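# Place the glass lid level on the saucepan

## Task

Set the glass lid onto the saucepan so that it rests flat and level inside the pan's rim.

## Robot and tools

Robot: two six-joint arms, left_arm and right_arm, each ending in a parallel two-finger gripper. Calibrated base places in the scene frame: left_arm at (-0.032, +0.251, +0.024) m and right_arm at (-0.029, -0.338, +0.050) m, both almost unrotated. The arms share the table, and nothing stops the two grippers from meeting.

Frame: the scene frame has its origin on the table surface, halfway between the two nominal bases. +x points out over the table, +z points up, and left_arm sits toward +y. Arm names do not match image sides. end_effector_position (m) and end_effector_quat_wxyz are in this frame. The position is the point between the finger pads, roughly 1 cm short of the tips. The fingers point along the gripper's +z and spread along its y. Printed poses can be a few cm wrong, more so at long reach.

The row: every motion command is a row of 14 numbers in [-1, 1], always covering both arms. Order: left waist, shoulder, elbow, wrist pitch, wrist yaw, wrist roll, left opening, then the same seven for the right arm. The six joint numbers are offsets from the Joint targets shown in the latest result, not from the previous row. Scale: 1.0 equals 2.224 rad for waist, shoulder and elbow, and 8.485 rad for wrist pitch, yaw and roll. Stated joint ranges (rad): waist -2.618 to 3.054, shoulder 0.000 to 3.142, elbow 0.000 to 3.142, wrist pitch -1.571 to 1.571, wrist yaw -1.571 to 1.571, wrist roll -2.094 to 2.094. A call that asks for more than 0.059 rad past an end is refused. Real ends may sit up to 0.059 rad off the stated ones, and joints are stopped there. The opening number is absolute, not an offset: +1 is fully open (0.094 m pad gap) and -1 is shut. Sending 0 for an arm's joints holds that arm at its current targets.

Tools:
- execute_actions(actions, cameras). actions holds zero or one item. An empty list is a look: it returns the state and the pictures. {"rows": [...], "steps": n} runs up to 15 control steps of 1/30 s each, with a default of 15 and a minimum of 3. Each row lasts one step, and the last row repeats. {"steps": n} with no rows is a wait of up to 300 steps, counted from the last result. Pictures come only with a look or when cameras names them. cameras takes a list of names, ["all"], or [].
- move(target, speed, blend, cameras). target is one row, or a list of up to 15 rows. Every row counts from the same Joint targets. All joints travel together, so grippers trace curves and do not avoid obstacles. speed is the top rate in rad/s of the joint with the farthest to go, from 0.01 to 12.57, default 0.5. It can be one number or one per target. blend (rad) rounds the corners at intermediate targets. A path lasts 0.5 s at least and is cut short past 10 s. Finger changes in the first row start at once. Changes in later rows wait until the arms arrive and are at rest. The result adds a move: line: done, off_target (at rest but a joint more than 0.035 rad off), moving, held or fault, plus limits=held if steps were withheld. Pictures come by default.
- wait(seconds 0 to 10, cameras): the robot keeps heading for its last target.
- zoom_image(camera "cam_head_left" or "cam_head_right", region [x0, y0, x1, y1] in pixels, at most 504 by 504): gives a closer view of that camera's latest image.
- read_manual(section "licences"): gives licence text only.
The lid must stay in place with the robot let go.

Cameras: cam_head_left and cam_head_right, each 504x504, with the approximate intrinsics given.

Timing: the simulation keeps running while you think. Arms keep approaching the last target until they settle. Each action's result is taken 3 steps before the action ends. Per step, a joint target can lead its measured angle by at most 0.339 rad (big joints) or 2.2 rad (wrist joints). Targets that would move a gripper more than 200 mm are scaled back.

Result lines: Joint positions (rad, then pad gap in m), Joint velocities (may read "within noise"), and Joint targets (what the next offsets count from). Joint torques come in Joint positions order, with positive toward larger angles. They include gravity and a fixed offset, and the first three joints wrap at ±28 N m. grip_measured is on the command scale and reads up to about 2.7 mm wide when empty. Also watch for "joint sent to its limit", "joint command not followed" (the clearance check changed targets), MOTOR HOT (75 °C), and OVER-TEMPERATURE FAULT (90 °C: that arm folds up and stays idle; at 100 °C it goes limp).

Gripping: the fingers go to where grip_measured reads the commanded number. About 0.05 below the reading at first contact, they squeeze at full force, roughly 50 to 64 N per pad. The lid is glass, so close gently and not much below contact. To release, command well above grip_measured.

Avoid: dropping the lid, letting go while it is moving, fast contacts or slamming it onto the pan, and pressing far past contact. Avoid arm-to-arm hits, and closing on the other arm's fingers. Do not let anything fall off the table or be left off it. Long holds, stretched-out poses and pushes against blocks heat the motors. Arm stops cost. Loose objects may be nudged now and then, so check before finishing. Smooth, low-effort motion is preferred.

Each tool is called after ">>>" as name([rows], argument=value, ...), one row to a line, values as JSON.

## Session

>>> execute_actions(actions=[])

>>> zoom_image(camera="cam_head_left", region=[100, 150, 400, 450])

>>> zoom_image(camera="cam_head_right", region=[100, 150, 400, 450])

Scene clock: 0.00 s of 4200.00 s.
left_arm: end_effector_position=(+0.2905, +0.0431, +0.1846) grip_measured=+1.000 end_effector_quat_wxyz=(+0.409, +0.026, +0.856, -0.315) | right_arm: end_effector_position=(+0.2672, -0.2787, +0.1912) grip_measured=+1.000 end_effector_quat_wxyz=(+0.297, +0.069, +0.935, +0.181)
Joint positions: left_arm=[-0.484 1.223 0.617 0.114 0.168 -0.537 0.094] | right_arm=[0.024 1.094 0.77 -0.587 -0.286 0.274 0.094]
Joint velocities: within noise
Joint torques (N m): no reading
Heat: left arm: 34 °C; right arm: 34 °C.
Joint targets: left_arm=[-0.484 1.212 0.630 0.124 0.167 -0.532] | right_arm=[0.024 1.088 0.775 -0.590 -0.287 0.271]

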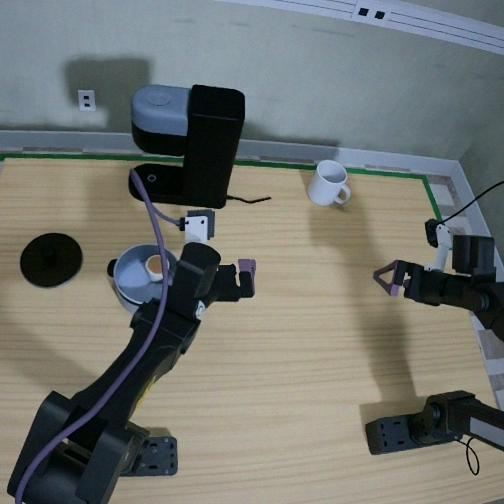

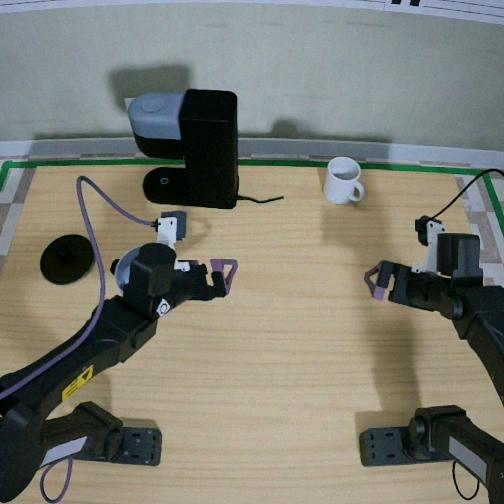

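Scaled by 1.680.

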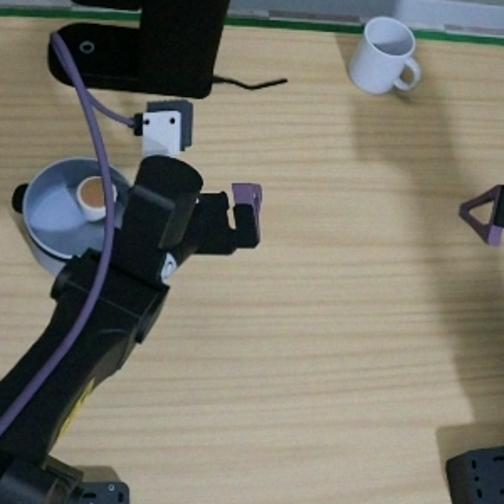

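Scaled by 1.680.

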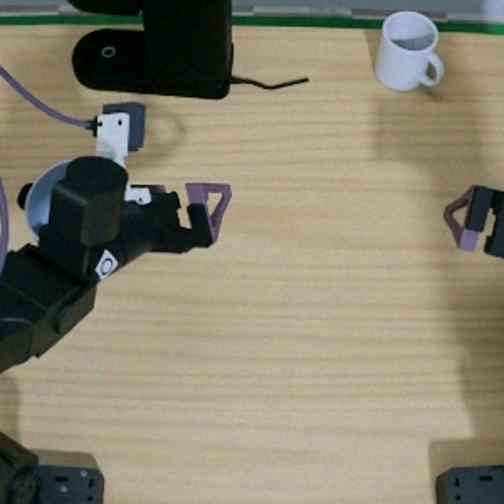

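>>> zoom_image(camera="cam_head_left", region=[0, 200, 200, 340])

>>> zoom_image(camera="cam_head_right", region=[20, 200, 220, 340])

>>> zoom_image(camera="cam_head_left", region=[10, 220, 90, 300])

Scaled by 2.520.

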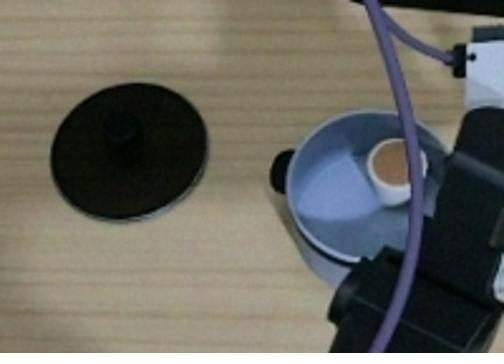

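Scaled by 2.520.

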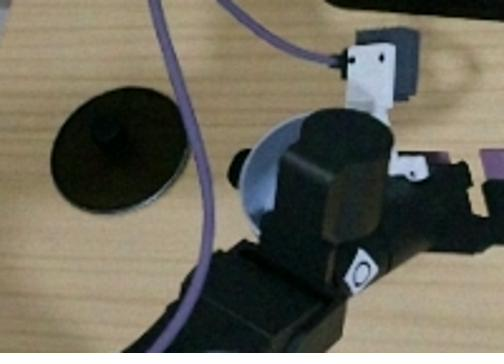

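Scaled by 6.300.

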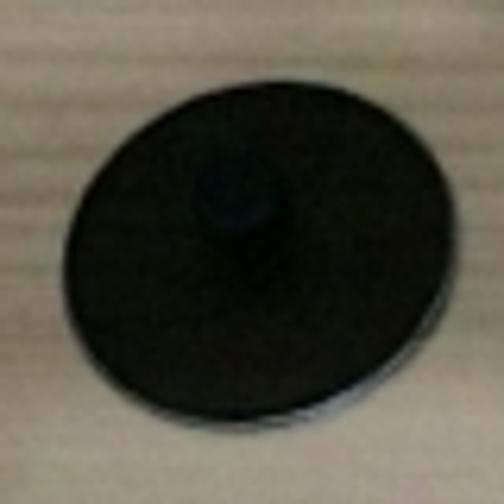

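>>> move([
  [0,0.05,0.0764,0.0561,-0.0197,0.0627,1,0,0,0,0,0,0,1],
  [0.4128,0.05,0.0764,0.0561,-0.0197,0.0627,1,0,0,0,0,0,0,1],
  [0.4128,0.326,0.5499,-0.1899,-0.0197,0.0627,1,0,0,0,0,0,0,1],
], speed=0.8, blend=0.05)

>>> zoom_image(camera="cam_head_left", region=[0, 180, 200, 340])

>>> zoom_image(camera="cam_head_right", region=[20, 180, 220, 340])

Scene clock: 6.43 s of 4200.00 s.
left_arm: end_effector_position=(+0.2951, +0.3983, +0.1782) grip_measured=+1.000 end_effector_quat_wxyz=(-0.002, -0.212, +0.977, -0.002) | right_arm: end_effector_position=(+0.2672, -0.2787, +0.1912) grip_measured=+1.000 end_effector_quat_wxyz=(+0.297, +0.069, +0.935, +0.181)
Joint positions: left_arm=[0.435 1.922 1.824 -1.478 0.002 -0.006 0.094] | right_arm=[0.024 1.094 0.77 -0.587 -0.286 0.274 0.094]
Joint torques (N m): left_arm=[-0.25 -8.83 7.58 -0.04 0.02 -0.01] | right_arm=[-0.02 -3.26 6.39 1.37 -0.1 -0.04]
Heat: left arm: 35 °C; right arm: 35 °C.
Joint targets: left_arm=[0.434 1.937 1.853 -1.487 0.000 0.000] | right_arm=[0.024 1.088 0.775 -0.590 -0.287 0.271]
Kept back: nothing.
move: done

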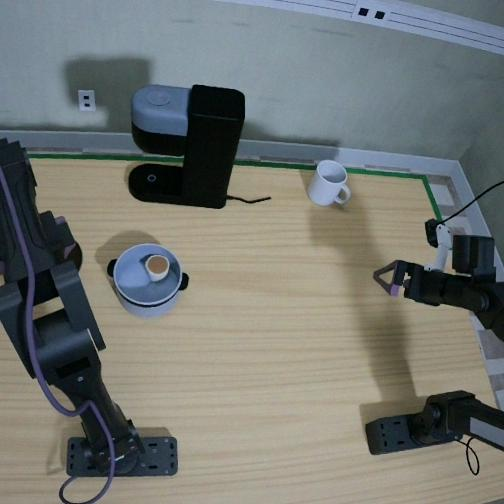

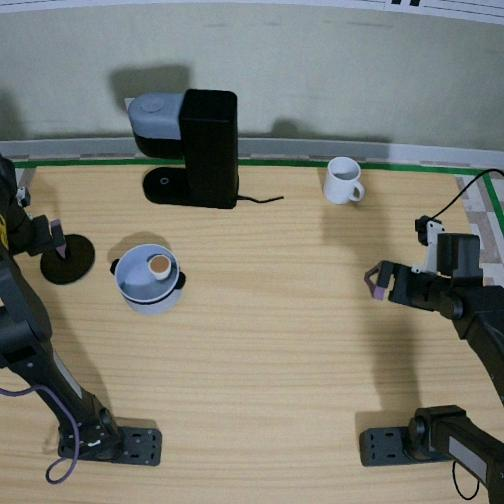

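Scaled by 2.520.

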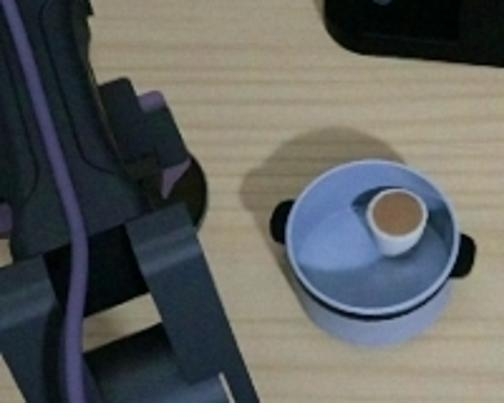

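Scaled by 2.520.

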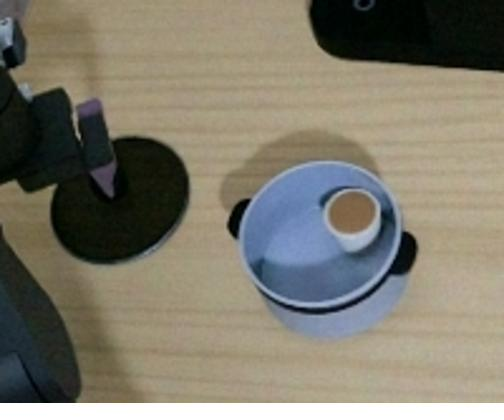

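>>> move(target=[0,0,0,0,0,0,-0.9,0,0,0,0,0,0,1])

>>> zoom_image(camera="cam_head_right", region=[0, 180, 160, 300])

>>> move(target=[0,0.001,-0.1416,0.0373,0,0,-0.9,0,0,0,0,0,0,1])

>>> zoom_image(camera="cam_head_right", region=[0, 180, 160, 300])

>>> zoom_image(camera="cam_head_left", region=[0, 180, 160, 300])

Scene clock: 7.87 s of 4200.00 s.
left_arm: end_effector_position=(+0.2949, +0.3983, +0.1782) grip_measured=-0.897 end_effector_quat_wxyz=(-0.003, -0.212, +0.977, -0.002) | right_arm: end_effector_position=(+0.2672, -0.2787, +0.1912) grip_measured=+1.000 end_effector_quat_wxyz=(+0.297, +0.069, +0.935, +0.181)
Joint positions: left_arm=[0.435 1.922 1.824 -1.479 0.002 -0.005 0.005] | right_arm=[0.024 1.094 0.77 -0.587 -0.286 0.274 0.094]
Joint torques (N m): left_arm=[-0.23 -8.85 7.49 -0.03 -0.04 0.06] | right_arm=[-0.02 -3.26 6.39 1.37 -0.1 -0.05]
Heat: left arm: 35 °C; right arm: 35 °C.
Joint targets: left_arm=[0.434 1.937 1.853 -1.487 0.000 0.000] | right_arm=[0.024 1.088 0.775 -0.590 -0.287 0.271]
Kept back: nothing.
move: done

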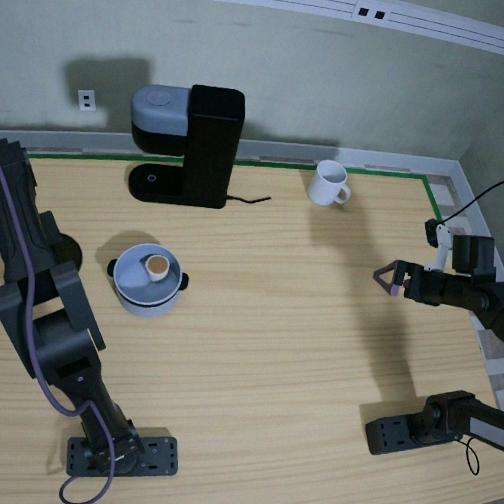

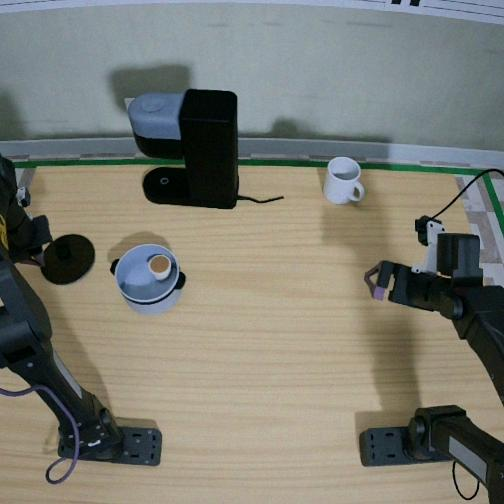

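Scaled by 3.150.

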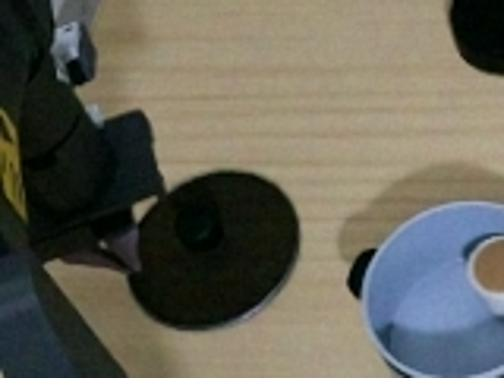

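Scene clock: 9.27 s of 4200.00 s.
left_arm: end_effector_position=(+0.2953, +0.3985, +0.1039) grip_measured=-0.897 end_effector_quat_wxyz=(-0.006, -0.212, +0.977, -0.002) | right_arm: end_effector_position=(+0.2672, -0.2787, +0.1912) grip_measured=+1.000 end_effector_quat_wxyz=(+0.297, +0.069, +0.935, +0.181)
Joint positions: left_arm=[0.435 1.931 1.541 -1.193 0.002 -0.005 0.005] | right_arm=[0.024 1.094 0.77 -0.587 -0.286 0.274 0.094]
Joint torques (N m): left_arm=[-0.13 -9.65 5.09 0.27 -0.07 0.07] | right_arm=[-0.03 -3.28 6.38 1.37 -0.1 -0.04]
Heat: left arm: 35 °C; right arm: 36 °C.
Joint targets: left_arm=[0.434 1.939 1.538 -1.171 0.000 0.000] | right_arm=[0.024 1.088 0.775 -0.590 -0.287 0.271]
Kept back: nothing.
move: done

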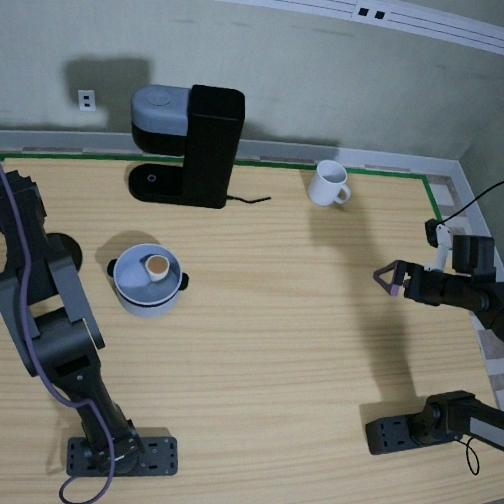

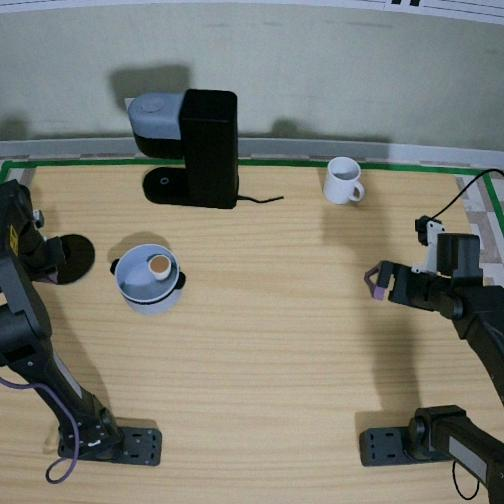

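Scaled by 3.150.

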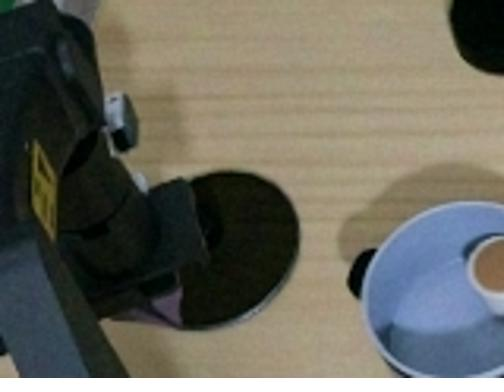

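Scaled by 3.150.

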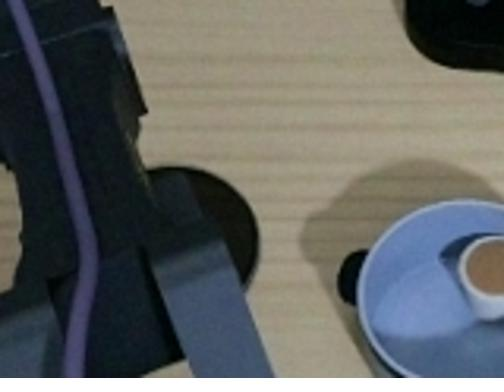

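>>> move(target=[-0.031,0.1313,0.1992,-0.0177,0,0,-0.9,0,0,0,0,0,0,1])

>>> zoom_image(camera="cam_head_right", region=[0, 180, 160, 300])

>>> zoom_image(camera="cam_head_left", region=[0, 180, 160, 300])

Scene clock: 11.23 s of 4200.00 s.
left_arm: end_effector_position=(+0.3701, +0.4007, +0.1002) grip_measured=-0.897 end_effector_quat_wxyz=(-0.002, -0.179, +0.984, -0.002) | right_arm: end_effector_position=(+0.2672, -0.2787, +0.1912) grip_measured=+1.000 end_effector_quat_wxyz=(+0.297, +0.069, +0.935, +0.181)
Joint positions: left_arm=[0.368 2.214 1.951 -1.313 0.002 -0.005 0.005] | right_arm=[0.024 1.094 0.77 -0.587 -0.286 0.274 0.094]
Joint torques (N m): left_arm=[-0.42 -11.62 7.77 0.01 -0.02 0.06] | right_arm=[-0.01 -3.25 6.39 1.37 -0.1 -0.04]
Heat: left arm: 36 °C; right arm: 36 °C.
Joint targets: left_arm=[0.365 2.231 1.981 -1.321 0.000 0.000] | right_arm=[0.024 1.088 0.775 -0.590 -0.287 0.271]
Kept back: nothing.
move: done

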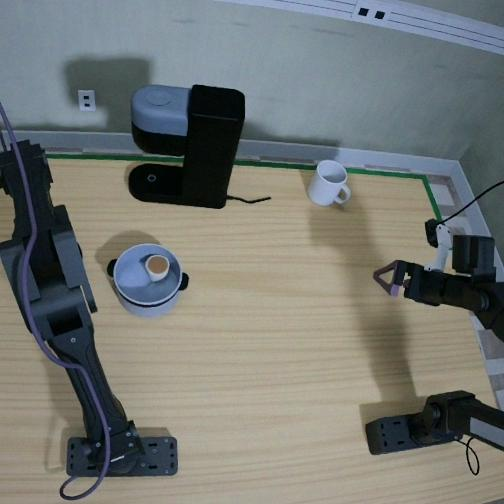

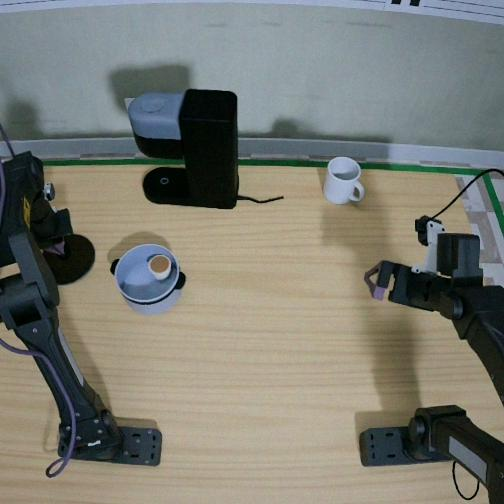

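Scaled by 3.150.

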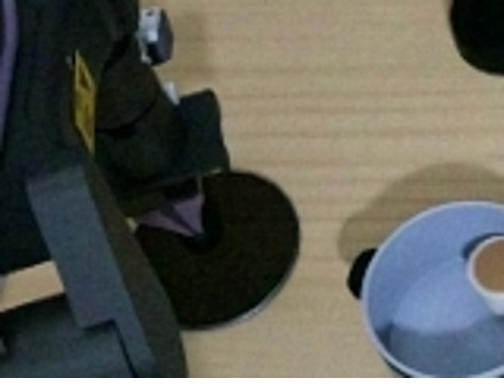

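Scaled by 3.150.

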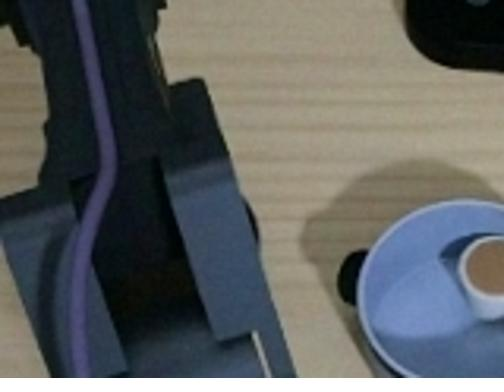

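>>> move(target=[0.0227,0.1756,0.3044,-0.0282,0,0,0.5,0,0,0,0,0,0,1])

>>> zoom_image(camera="cam_head_right", region=[0, 180, 160, 300])

>>> zoom_image(camera="cam_head_left", region=[0, 180, 160, 300])

Scene clock: 13.53 s of 4200.00 s.
left_arm: end_effector_position=(+0.4297, +0.4457, +0.0980) grip_measured=+0.497 end_effector_quat_wxyz=(+0.024, -0.200, +0.979, +0.003) | right_arm: end_effector_position=(+0.2672, -0.2787, +0.1912) grip_measured=+1.000 end_effector_quat_wxyz=(+0.297, +0.069, +0.935, +0.181)
Joint positions: left_arm=[0.411 2.6 2.629 -1.551 0.002 -0.005 0.07] | right_arm=[0.024 1.094 0.77 -0.587 -0.286 0.274 0.094]
Joint torques (N m): left_arm=[0.2 -13.85 7.34 0.05 0.04 0.02] | right_arm=[-0.01 -3.29 6.39 1.37 -0.1 -0.04]
Heat: left arm: 37 °C; right arm: 36 °C.
Joint targets: left_arm=[0.415 2.622 2.658 -1.560 0.000 0.000] | right_arm=[0.024 1.088 0.775 -0.590 -0.287 0.271]
Kept back: nothing.
move: done

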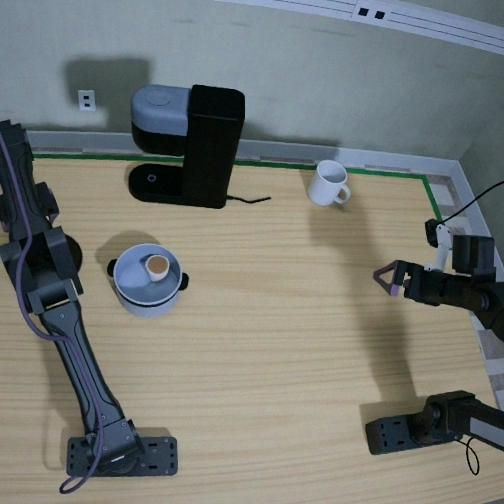

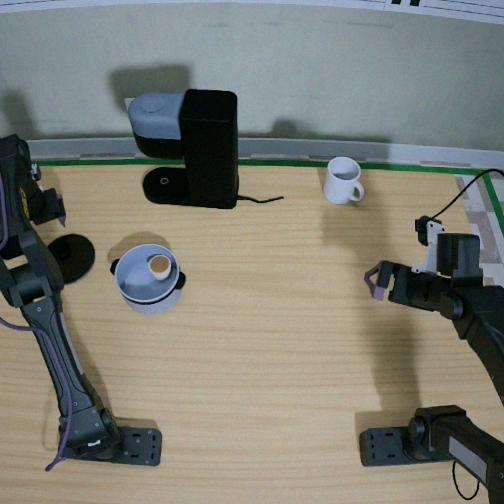

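Scaled by 3.150.

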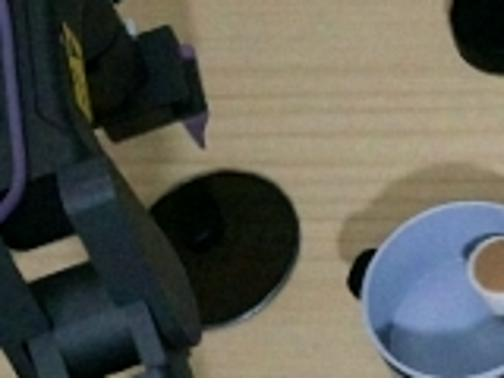

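Scaled by 3.150.

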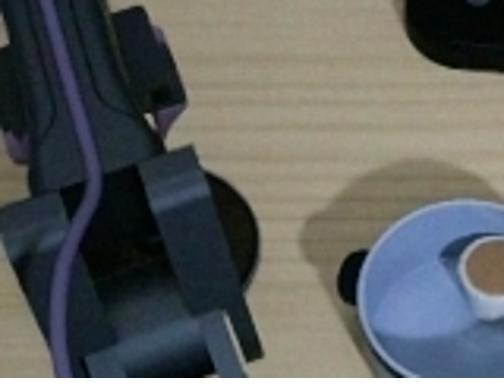

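>>> move([
  [0,-0.0634,-0.1592,0.0196,0,0,0.5,0,0,0,0,0,0,1],
  [0,-0.0621,-0.2280,0.0379,0,0,0.5,0,0,0,0,0,0,1],
], speed=[0.4,0.15])

>>> zoom_image(camera="cam_head_right", region=[0, 180, 160, 300])

>>> zoom_image(camera="cam_head_left", region=[0, 180, 160, 300])

Scene clock: 16.37 s of 4200.00 s.
left_arm: end_effector_position=(+0.4008, +0.4338, +0.0363) grip_measured=+0.497 end_effector_quat_wxyz=(-0.021, -0.199, +0.980, -0.007) | right_arm: end_effector_position=(+0.2672, -0.2787, +0.1912) grip_measured=+1.000 end_effector_quat_wxyz=(+0.297, +0.069, +0.935, +0.181)
Joint positions: left_arm=[0.413 2.489 2.174 -1.3 0.006 0 0.07] | right_arm=[0.024 1.094 0.77 -0.587 -0.286 0.274 0.094]
Joint torques (N m): left_arm=[0.16 -15.68 3.44 0.59 -0.07 -0.02] | right_arm=[-0.01 -3.28 6.41 1.37 -0.11 -0.05]
Heat: left arm: 38 °C; right arm: 36 °C.
Joint targets: left_arm=[0.415 2.484 2.151 -1.239 0.000 0.000] | right_arm=[0.024 1.088 0.775 -0.590 -0.287 0.271]
Kept back: nothing.
move: off_target (left_arm); left_arm: the wrist pitch is farthest, 0.062 rad from its target

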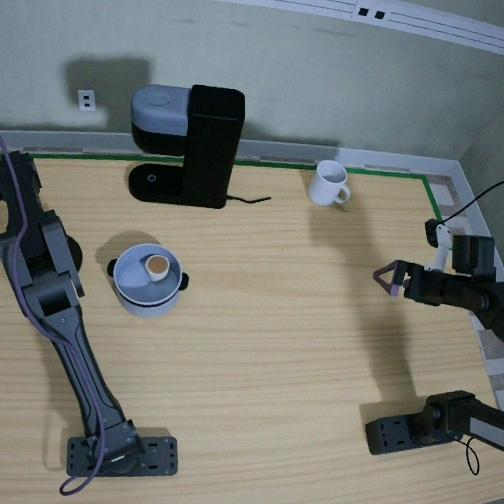

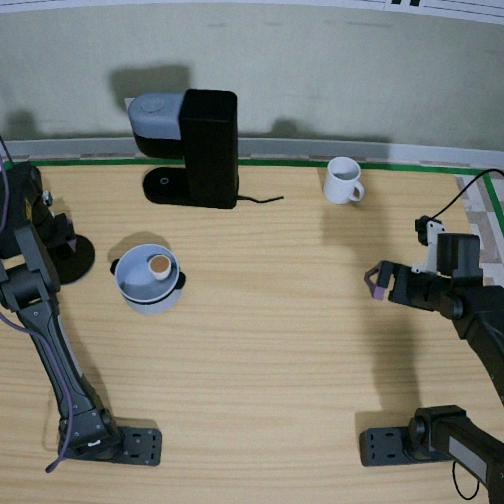

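Scaled by 3.150.

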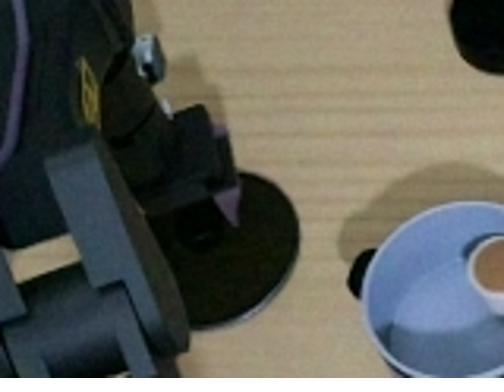

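Scaled by 3.150.

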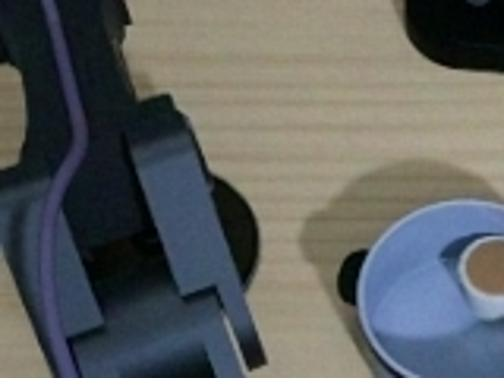

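>>> move(target=[0,0,-0.018,0.0094,0,0,0.5,0,0,0,0,0,0,1], speed=0.15)

>>> zoom_image(camera="cam_head_right", region=[20, 210, 110, 290])

Scene clock: 17.63 s of 4200.00 s.
left_arm: end_effector_position=(+0.4072, +0.4335, +0.0349) grip_measured=+0.497 end_effector_quat_wxyz=(-0.002, -0.198, +0.980, -0.012) | right_arm: end_effector_position=(+0.2672, -0.2787, +0.1912) grip_measured=+1.000 end_effector_quat_wxyz=(+0.297, +0.069, +0.935, +0.181)
Joint positions: left_arm=[0.413 2.471 2.137 -1.245 0.023 0.003 0.07] | right_arm=[0.024 1.094 0.77 -0.587 -0.286 0.274 0.094]
Joint torques (N m): left_arm=[0.29 -13.94 3.19 0.91 -0.22 -0.04] | right_arm=[-0.01 -3.26 6.41 1.37 -0.11 -0.04]
Heat: left arm: 39 °C; right arm: 36 °C.
Joint targets: left_arm=[0.415 2.484 2.111 -1.159 0.000 0.000] | right_arm=[0.024 1.088 0.775 -0.590 -0.287 0.271]
Kept back: nothing.
move: off_target (left_arm); left_arm: the wrist pitch is farthest, 0.086 rad from its target

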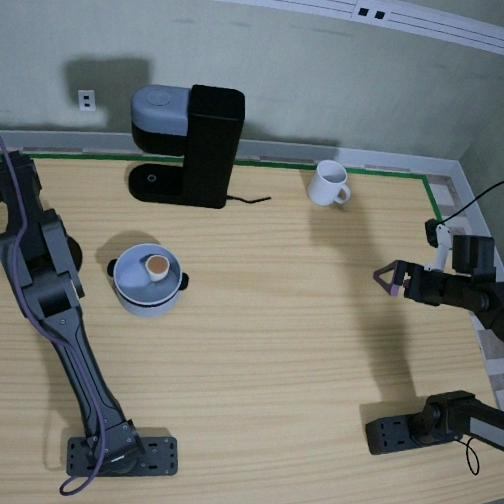

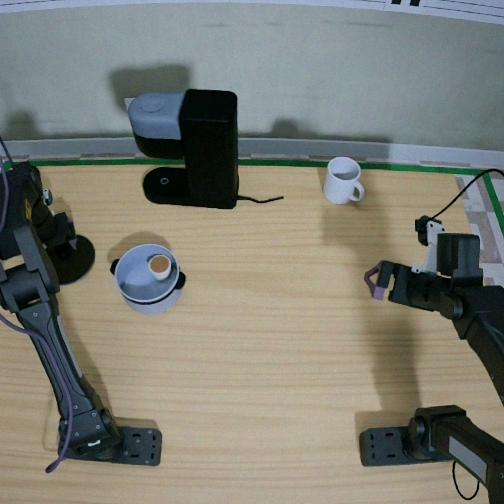

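Scaled by 5.600.

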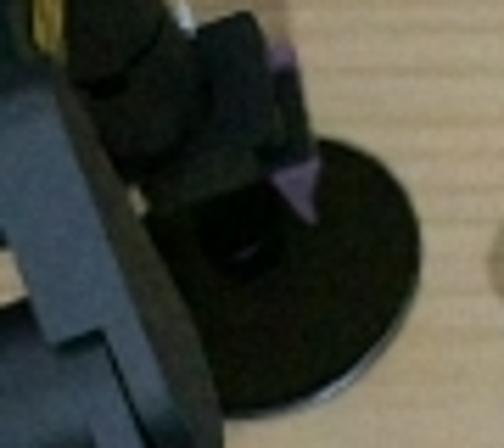

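>>> move([
  [0,0,0.012,0,0,0,0.5,0,0,0,0,0,0,1],
  [0,0,0.012,0,0,0,0.1,0,0,0,0,0,0,1],
  [0,0,0.012,0,0,0,-0.3,0,0,0,0,0,0,1],
  [0,0,0.012,0,0,0,-0.9,0,0,0,0,0,0,1],
], speed=0.15)

>>> zoom_image(camera="cam_head_right", region=[20, 210, 110, 290])

Scene clock: 20.07 s of 4200.00 s.
left_arm: end_effector_position=(+0.4227, +0.4410, +0.0364) grip_measured=-0.897 end_effector_quat_wxyz=(+0.031, -0.199, +0.980, +0.000) | right_arm: end_effector_position=(+0.2672, -0.2787, +0.1912) grip_measured=+1.000 end_effector_quat_wxyz=(+0.297, +0.069, +0.935, +0.181)
Joint positions: left_arm=[0.411 2.471 2.141 -1.18 0.011 -0.002 0.005] | right_arm=[0.024 1.094 0.77 -0.587 -0.286 0.274 0.094]
Joint torques (N m): left_arm=[0.14 -13.96 4.96 0.42 -0.16 -0.01] | right_arm=[-0.03 -3.26 6.41 1.37 -0.1 -0.04]
Heat: left arm: 39 °C; right arm: 36 °C.
Joint targets: left_arm=[0.415 2.484 2.137 -1.159 0.000 0.000] | right_arm=[0.024 1.088 0.775 -0.590 -0.287 0.271]
Kept back: nothing.
move: done; target 2's new numbers were sent with left_arm's wrist pitch 0.085 rad from that target; target 3's new numbers were sent with left_arm's wrist pitch 0.070 rad from that target; target 4's new numbers were sent with left_arm's wrist pitch 0.052 rad from that target

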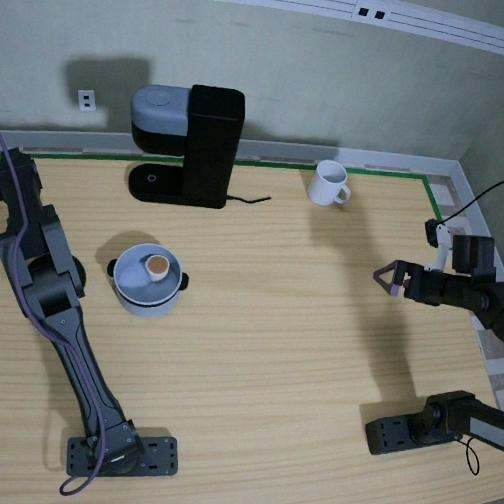

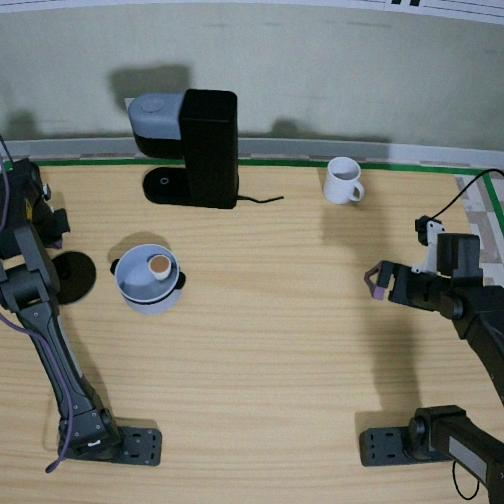

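Scaled by 5.600.

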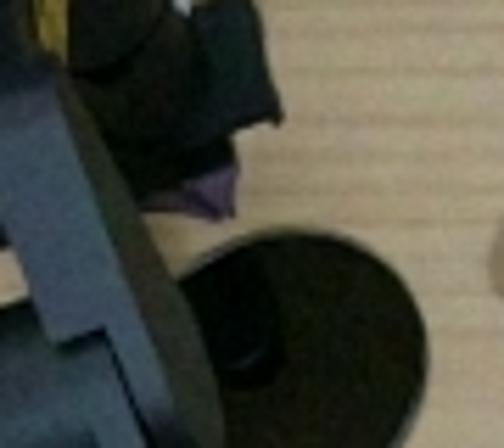

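>>> move(target=[0.05,0,0.1,-0.0262,0,0,0.8,0,0,0,0,0,0,1])

>>> zoom_image(camera="cam_head_right", region=[0, 180, 160, 300])

>>> zoom_image(camera="cam_head_left", region=[0, 180, 160, 300])

Scene clock: 21.50 s of 4200.00 s.
left_arm: end_effector_position=(+0.3961, +0.4948, +0.0847) grip_measured=+0.797 end_effector_quat_wxyz=(+0.030, -0.257, +0.966, +0.005) | right_arm: end_effector_position=(+0.2672, -0.2787, +0.1912) grip_measured=+1.000 end_effector_quat_wxyz=(+0.297, +0.069, +0.935, +0.181)
Joint positions: left_arm=[0.531 2.472 2.335 -1.373 0.006 -0.002 0.084] | right_arm=[0.024 1.094 0.77 -0.587 -0.286 0.274 0.094]
Joint torques (N m): left_arm=[-0.53 -14.41 7.53 0.05 -0.08 0.02] | right_arm=[-0.01 -3.25 6.39 1.37 -0.1 -0.04]
Heat: left arm: 40 °C; right arm: 36 °C.
Joint targets: left_arm=[0.526 2.484 2.360 -1.381 0.000 0.000] | right_arm=[0.024 1.088 0.775 -0.590 -0.287 0.271]
Kept back: nothing.
move: done

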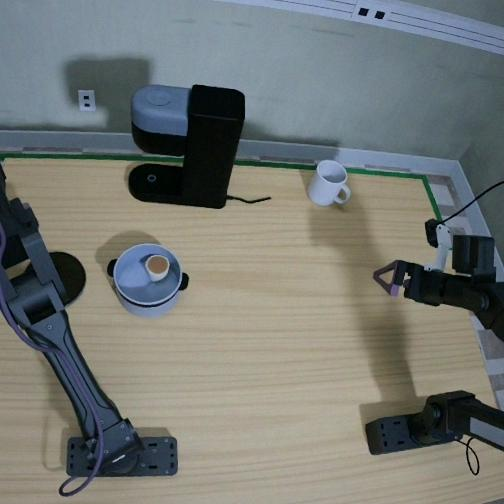

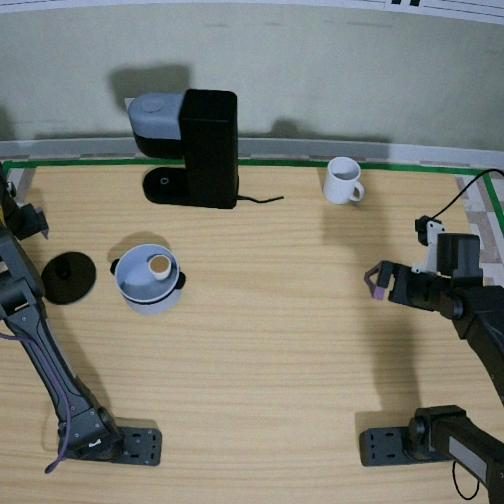

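Scaled by 3.150.

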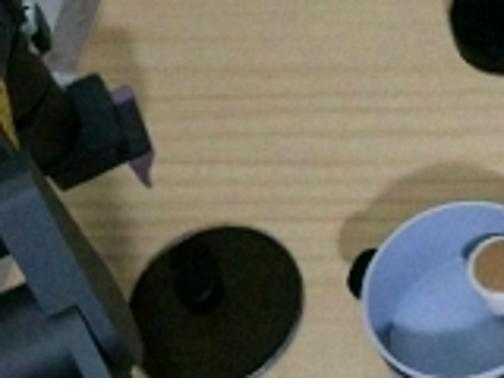

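Scaled by 3.150.

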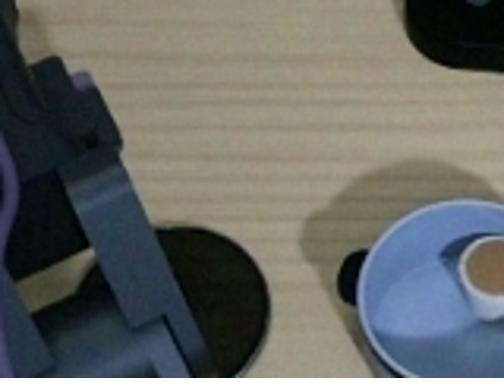

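>>> move(target=[-0.0481,-0.1308,-0.2343,0.021,0,0,0.7,0,0,0,0,0,0,1])

>>> zoom_image(camera="cam_head_right", region=[0, 210, 120, 310])

Scene clock: 23.67 s of 4200.00 s.
left_arm: end_effector_position=(+0.3531, +0.4174, +0.0583) grip_measured=+0.703 end_effector_quat_wxyz=(-0.029, -0.204, +0.979, -0.009) | right_arm: end_effector_position=(+0.2672, -0.2787, +0.1912) grip_measured=+1.000 end_effector_quat_wxyz=(+0.297, +0.069, +0.935, +0.181)
Joint positions: left_arm=[0.421 2.252 1.845 -1.225 0.006 -0.002 0.08] | right_arm=[0.024 1.094 0.77 -0.587 -0.286 0.274 0.094]
Joint torques (N m): left_arm=[-0.24 -18.8 4.71 0.16 -0.08 -0.01] | right_arm=[-0.01 -3.29 6.39 1.37 -0.1 -0.04]
Heat: left arm: 41 °C; right arm: 36 °C.
Joint targets: left_arm=[0.419 2.193 1.839 -1.203 0.000 0.000] | right_arm=[0.024 1.088 0.775 -0.590 -0.287 0.271]
Kept back: nothing.
move: off_target (left_arm); left_arm: the shoulder is farthest, 0.059 rad from its target

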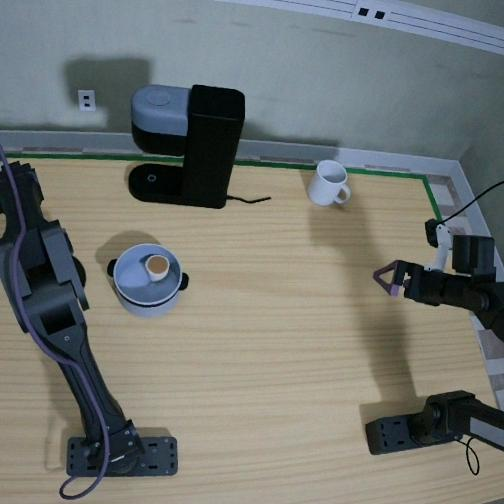

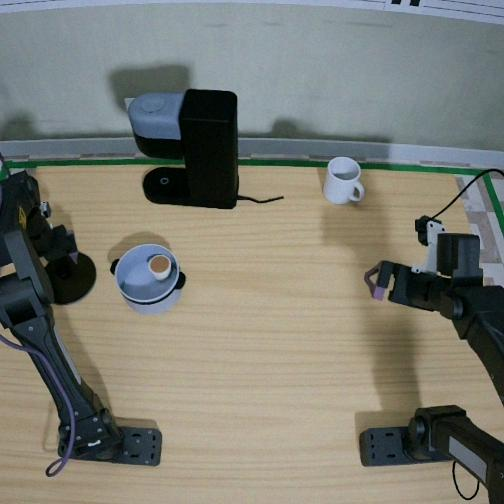

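Scaled by 4.200.

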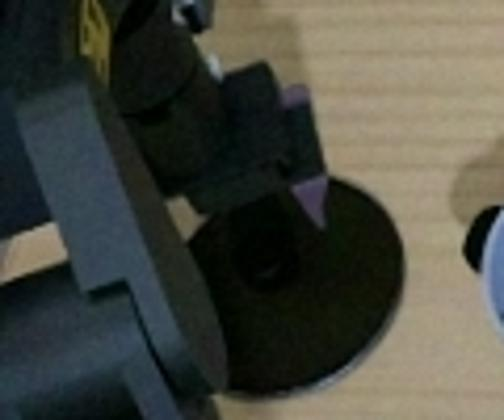

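>>> move(target=[0,-0.0058,-0.0625,0.0204,0,0,0.7,0,0,0,0,0,0,1], speed=0.2)

>>> zoom_image(camera="cam_head_right", region=[0, 210, 120, 310])

Scene clock: 25.27 s of 4200.00 s.
left_arm: end_effector_position=(+0.3533, +0.4174, +0.0347) grip_measured=+0.703 end_effector_quat_wxyz=(-0.007, -0.204, +0.979, -0.005) | right_arm: end_effector_position=(+0.2672, -0.2787, +0.1912) grip_measured=+1.000 end_effector_quat_wxyz=(+0.297, +0.069, +0.935, +0.181)
Joint positions: left_arm=[0.421 2.227 1.709 -1.068 0.006 -0.002 0.08] | right_arm=[0.024 1.094 0.77 -0.587 -0.286 0.274 0.094]
Joint torques (N m): left_arm=[-0.09 -17.32 4.33 0.4 -0.1 -0.03] | right_arm=[-0.02 -3.28 6.39 1.37 -0.1 -0.04]
Heat: left arm: 42 °C; right arm: 36 °C.
Joint targets: left_arm=[0.419 2.180 1.700 -1.030 0.000 0.000] | right_arm=[0.024 1.088 0.775 -0.590 -0.287 0.271]
Kept back: nothing.
move: off_target (left_arm); left_arm: the shoulder is farthest, 0.047 rad from its target

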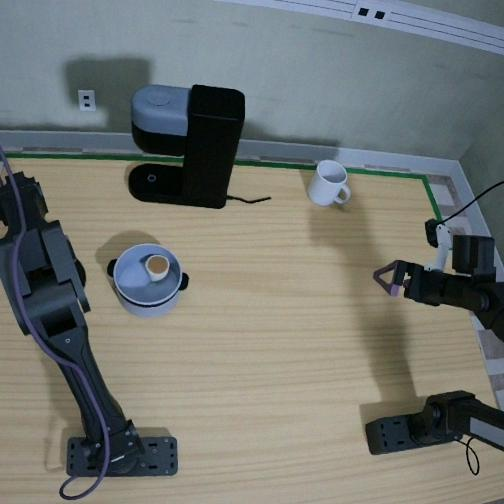

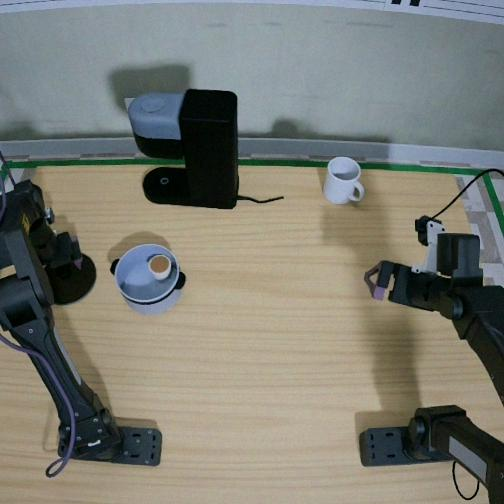

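Scaled by 4.200.

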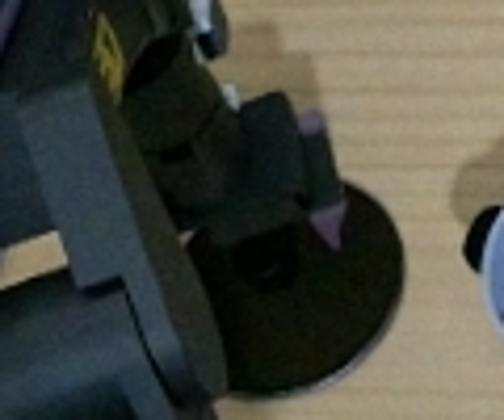

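>>> move([
  [0,0,0,0,0,0,0.2,0,0,0,0,0,0,1],
  [0,0,0,0,0,0,-0.1,0,0,0,0,0,0,1],
  [0,0,0,0,0,0,-0.5,0,0,0,0,0,0,1],
], speed=0.2)

>>> zoom_image(camera="cam_head_right", region=[0, 210, 120, 310])

Scene clock: 27.00 s of 4200.00 s.
left_arm: end_effector_position=(+0.3576, +0.4180, +0.0369) grip_measured=-0.309 end_effector_quat_wxyz=(+0.004, -0.203, +0.979, -0.004) | right_arm: end_effector_position=(+0.2672, -0.2787, +0.1912) grip_measured=+1.000 end_effector_quat_wxyz=(+0.297, +0.069, +0.935, +0.181)
Joint positions: left_arm=[0.42 2.221 1.708 -1.052 0.01 -0.001 0.032] | right_arm=[0.024 1.094 0.77 -0.587 -0.286 0.274 0.094]
Joint torques (N m): left_arm=[-0.18 -16.92 4.68 0.32 -0.15 -0.02] | right_arm=[-0.01 -3.28 6.39 1.37 -0.11 -0.05]
Heat: left arm: 43 °C; right arm: 37 °C.
Joint targets: left_arm=[0.419 2.180 1.700 -1.030 0.000 0.000] | right_arm=[0.024 1.088 0.775 -0.590 -0.287 0.271]
Kept back: nothing.
move: off_target (left_arm); target 2's new numbers were sent with left_arm's shoulder 0.045 rad from that target; target 3's new numbers were sent with left_arm's shoulder 0.043 rad from that target; left_arm: the shoulder is farthest, 0.041 rad from its target

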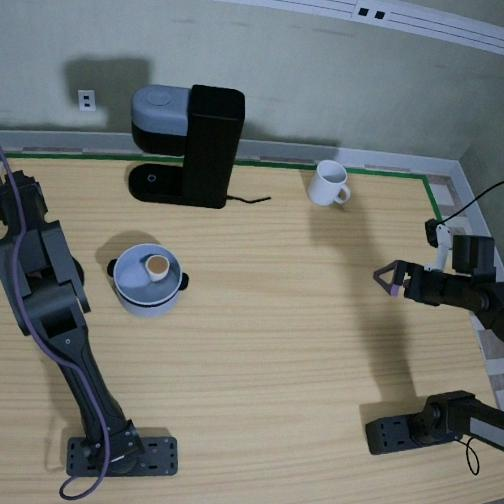

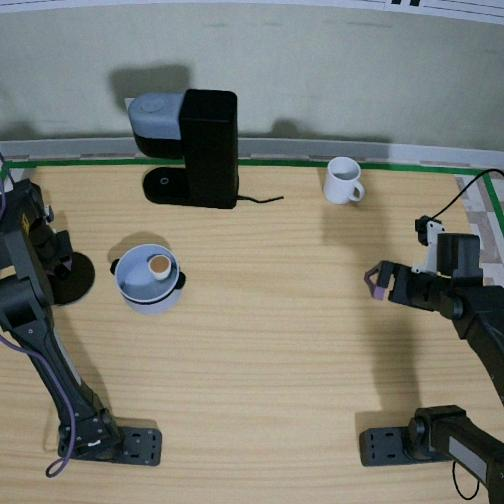

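Scaled by 4.200.

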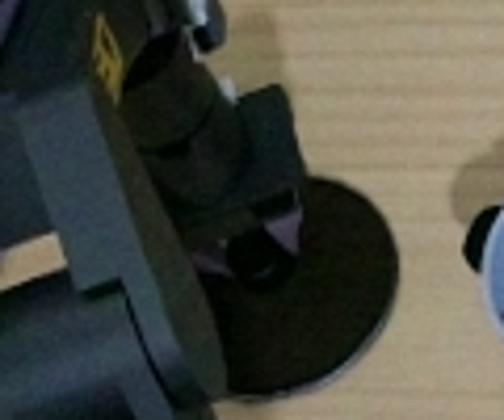

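>>> move([
  [0,0.002,0.1902,-0.0566,0,0,-0.55,0,0,0,0,0,0,1],
  [-0.2343,-0.1228,0.0063,-0.0409,0,0,-0.55,0,0,0,0,0,0,1],
], speed=[0.3,0.4])

>>> zoom_image(camera="cam_head_right", region=[60, 190, 220, 330])

>>> zoom_image(camera="cam_head_left", region=[60, 190, 220, 330])

Scene clock: 30.97 s of 4200.00 s.
left_arm: end_effector_position=(+0.3223, +0.2087, +0.1352) grip_measured=-0.309 end_effector_quat_wxyz=(-0.035, +0.059, +0.998, +0.001) | right_arm: end_effector_position=(+0.2672, -0.2787, +0.1912) grip_measured=+1.000 end_effector_quat_wxyz=(+0.297, +0.069, +0.935, +0.181)
Joint positions: left_arm=[-0.107 1.969 1.715 -1.387 0.003 -0.001 0.032] | right_arm=[0.024 1.094 0.77 -0.587 -0.286 0.274 0.094]
Joint torques (N m): left_arm=[0.36 -16.57 5.31 0.03 -0.09 -0.02] | right_arm=[-0.02 -3.26 6.39 1.37 -0.11 -0.04]
Heat: left arm: 45 °C; right arm: 37 °C.
Joint targets: left_arm=[-0.102 1.907 1.714 -1.377 0.000 0.000] | right_arm=[0.024 1.088 0.775 -0.590 -0.287 0.271]
Kept back: nothing.
move: off_target (left_arm); left_arm: the shoulder is farthest, 0.062 rad from its target

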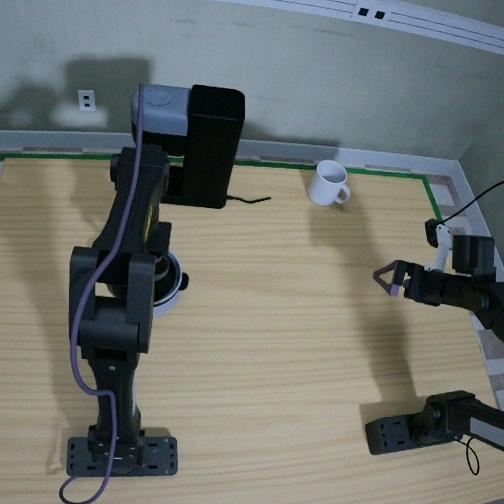

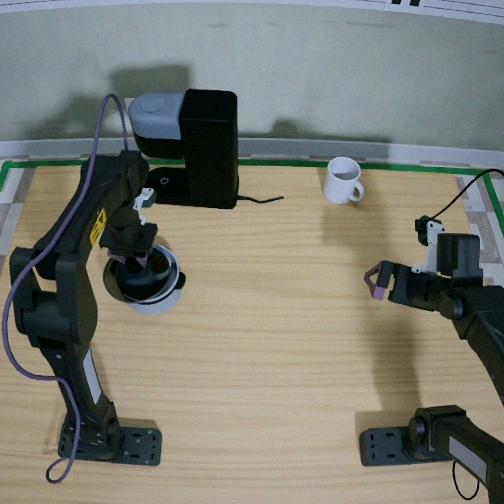

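Scaled by 3.150.

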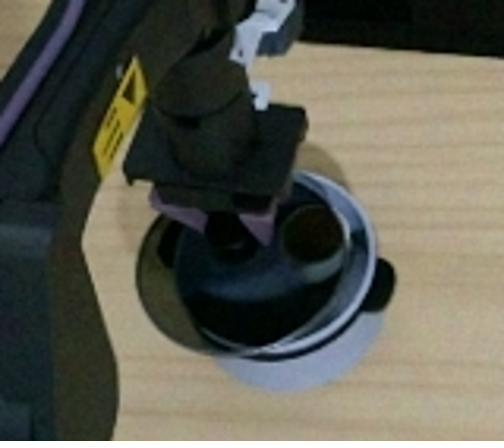

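Scaled by 3.150.

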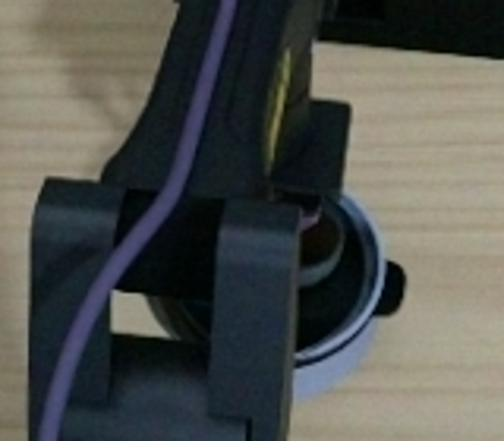

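>>> move(target=[-0.0175,0.0508,-0.0112,0.0165,0,0,-0.55,0,0,0,0,0,0,1], speed=0.15)

>>> zoom_image(camera="cam_head_right", region=[90, 220, 210, 320])

>>> zoom_image(camera="cam_head_left", region=[90, 220, 210, 320])

Scene clock: 32.67 s of 4200.00 s.
left_arm: end_effector_position=(+0.3445, +0.1948, +0.1095) grip_measured=-0.309 end_effector_quat_wxyz=(-0.010, +0.074, +0.997, -0.001) | right_arm: end_effector_position=(+0.2672, -0.2787, +0.1912) grip_measured=+1.000 end_effector_quat_wxyz=(+0.297, +0.069, +0.935, +0.181)
Joint positions: left_arm=[-0.136 2.019 1.687 -1.258 0.003 -0.001 0.032] | right_arm=[0.024 1.094 0.77 -0.587 -0.286 0.274 0.094]
Joint torques (N m): left_arm=[-0.58 -11.21 5.38 0.24 0 -0.03] | right_arm=[-0.02 -3.26 6.41 1.37 -0.1 -0.05]
Heat: left arm: 45 °C; right arm: 37 °C.
Joint targets: left_arm=[-0.141 2.020 1.689 -1.237 0.000 0.000] | right_arm=[0.024 1.088 0.775 -0.590 -0.287 0.271]
Kept back: nothing.
move: done

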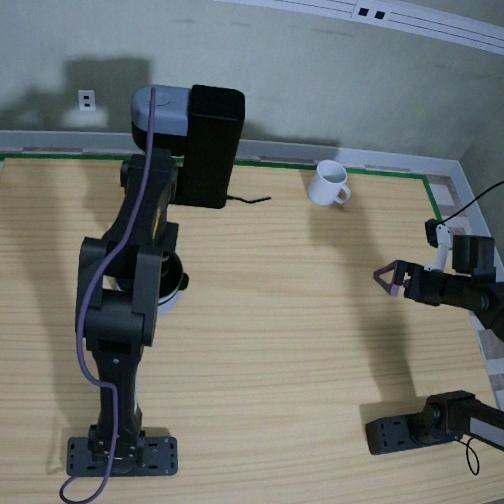

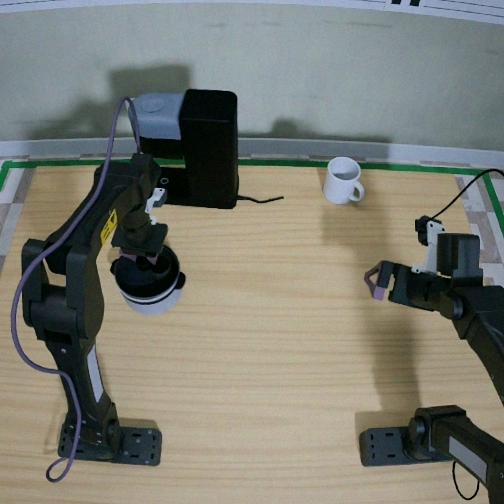

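Scaled by 4.200.

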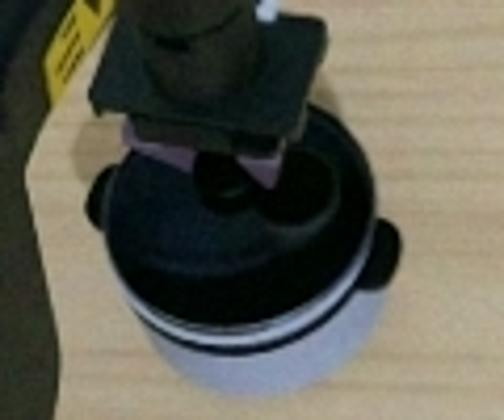

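Scaled by 4.200.

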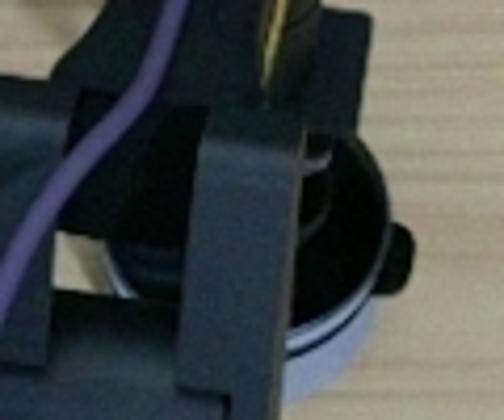

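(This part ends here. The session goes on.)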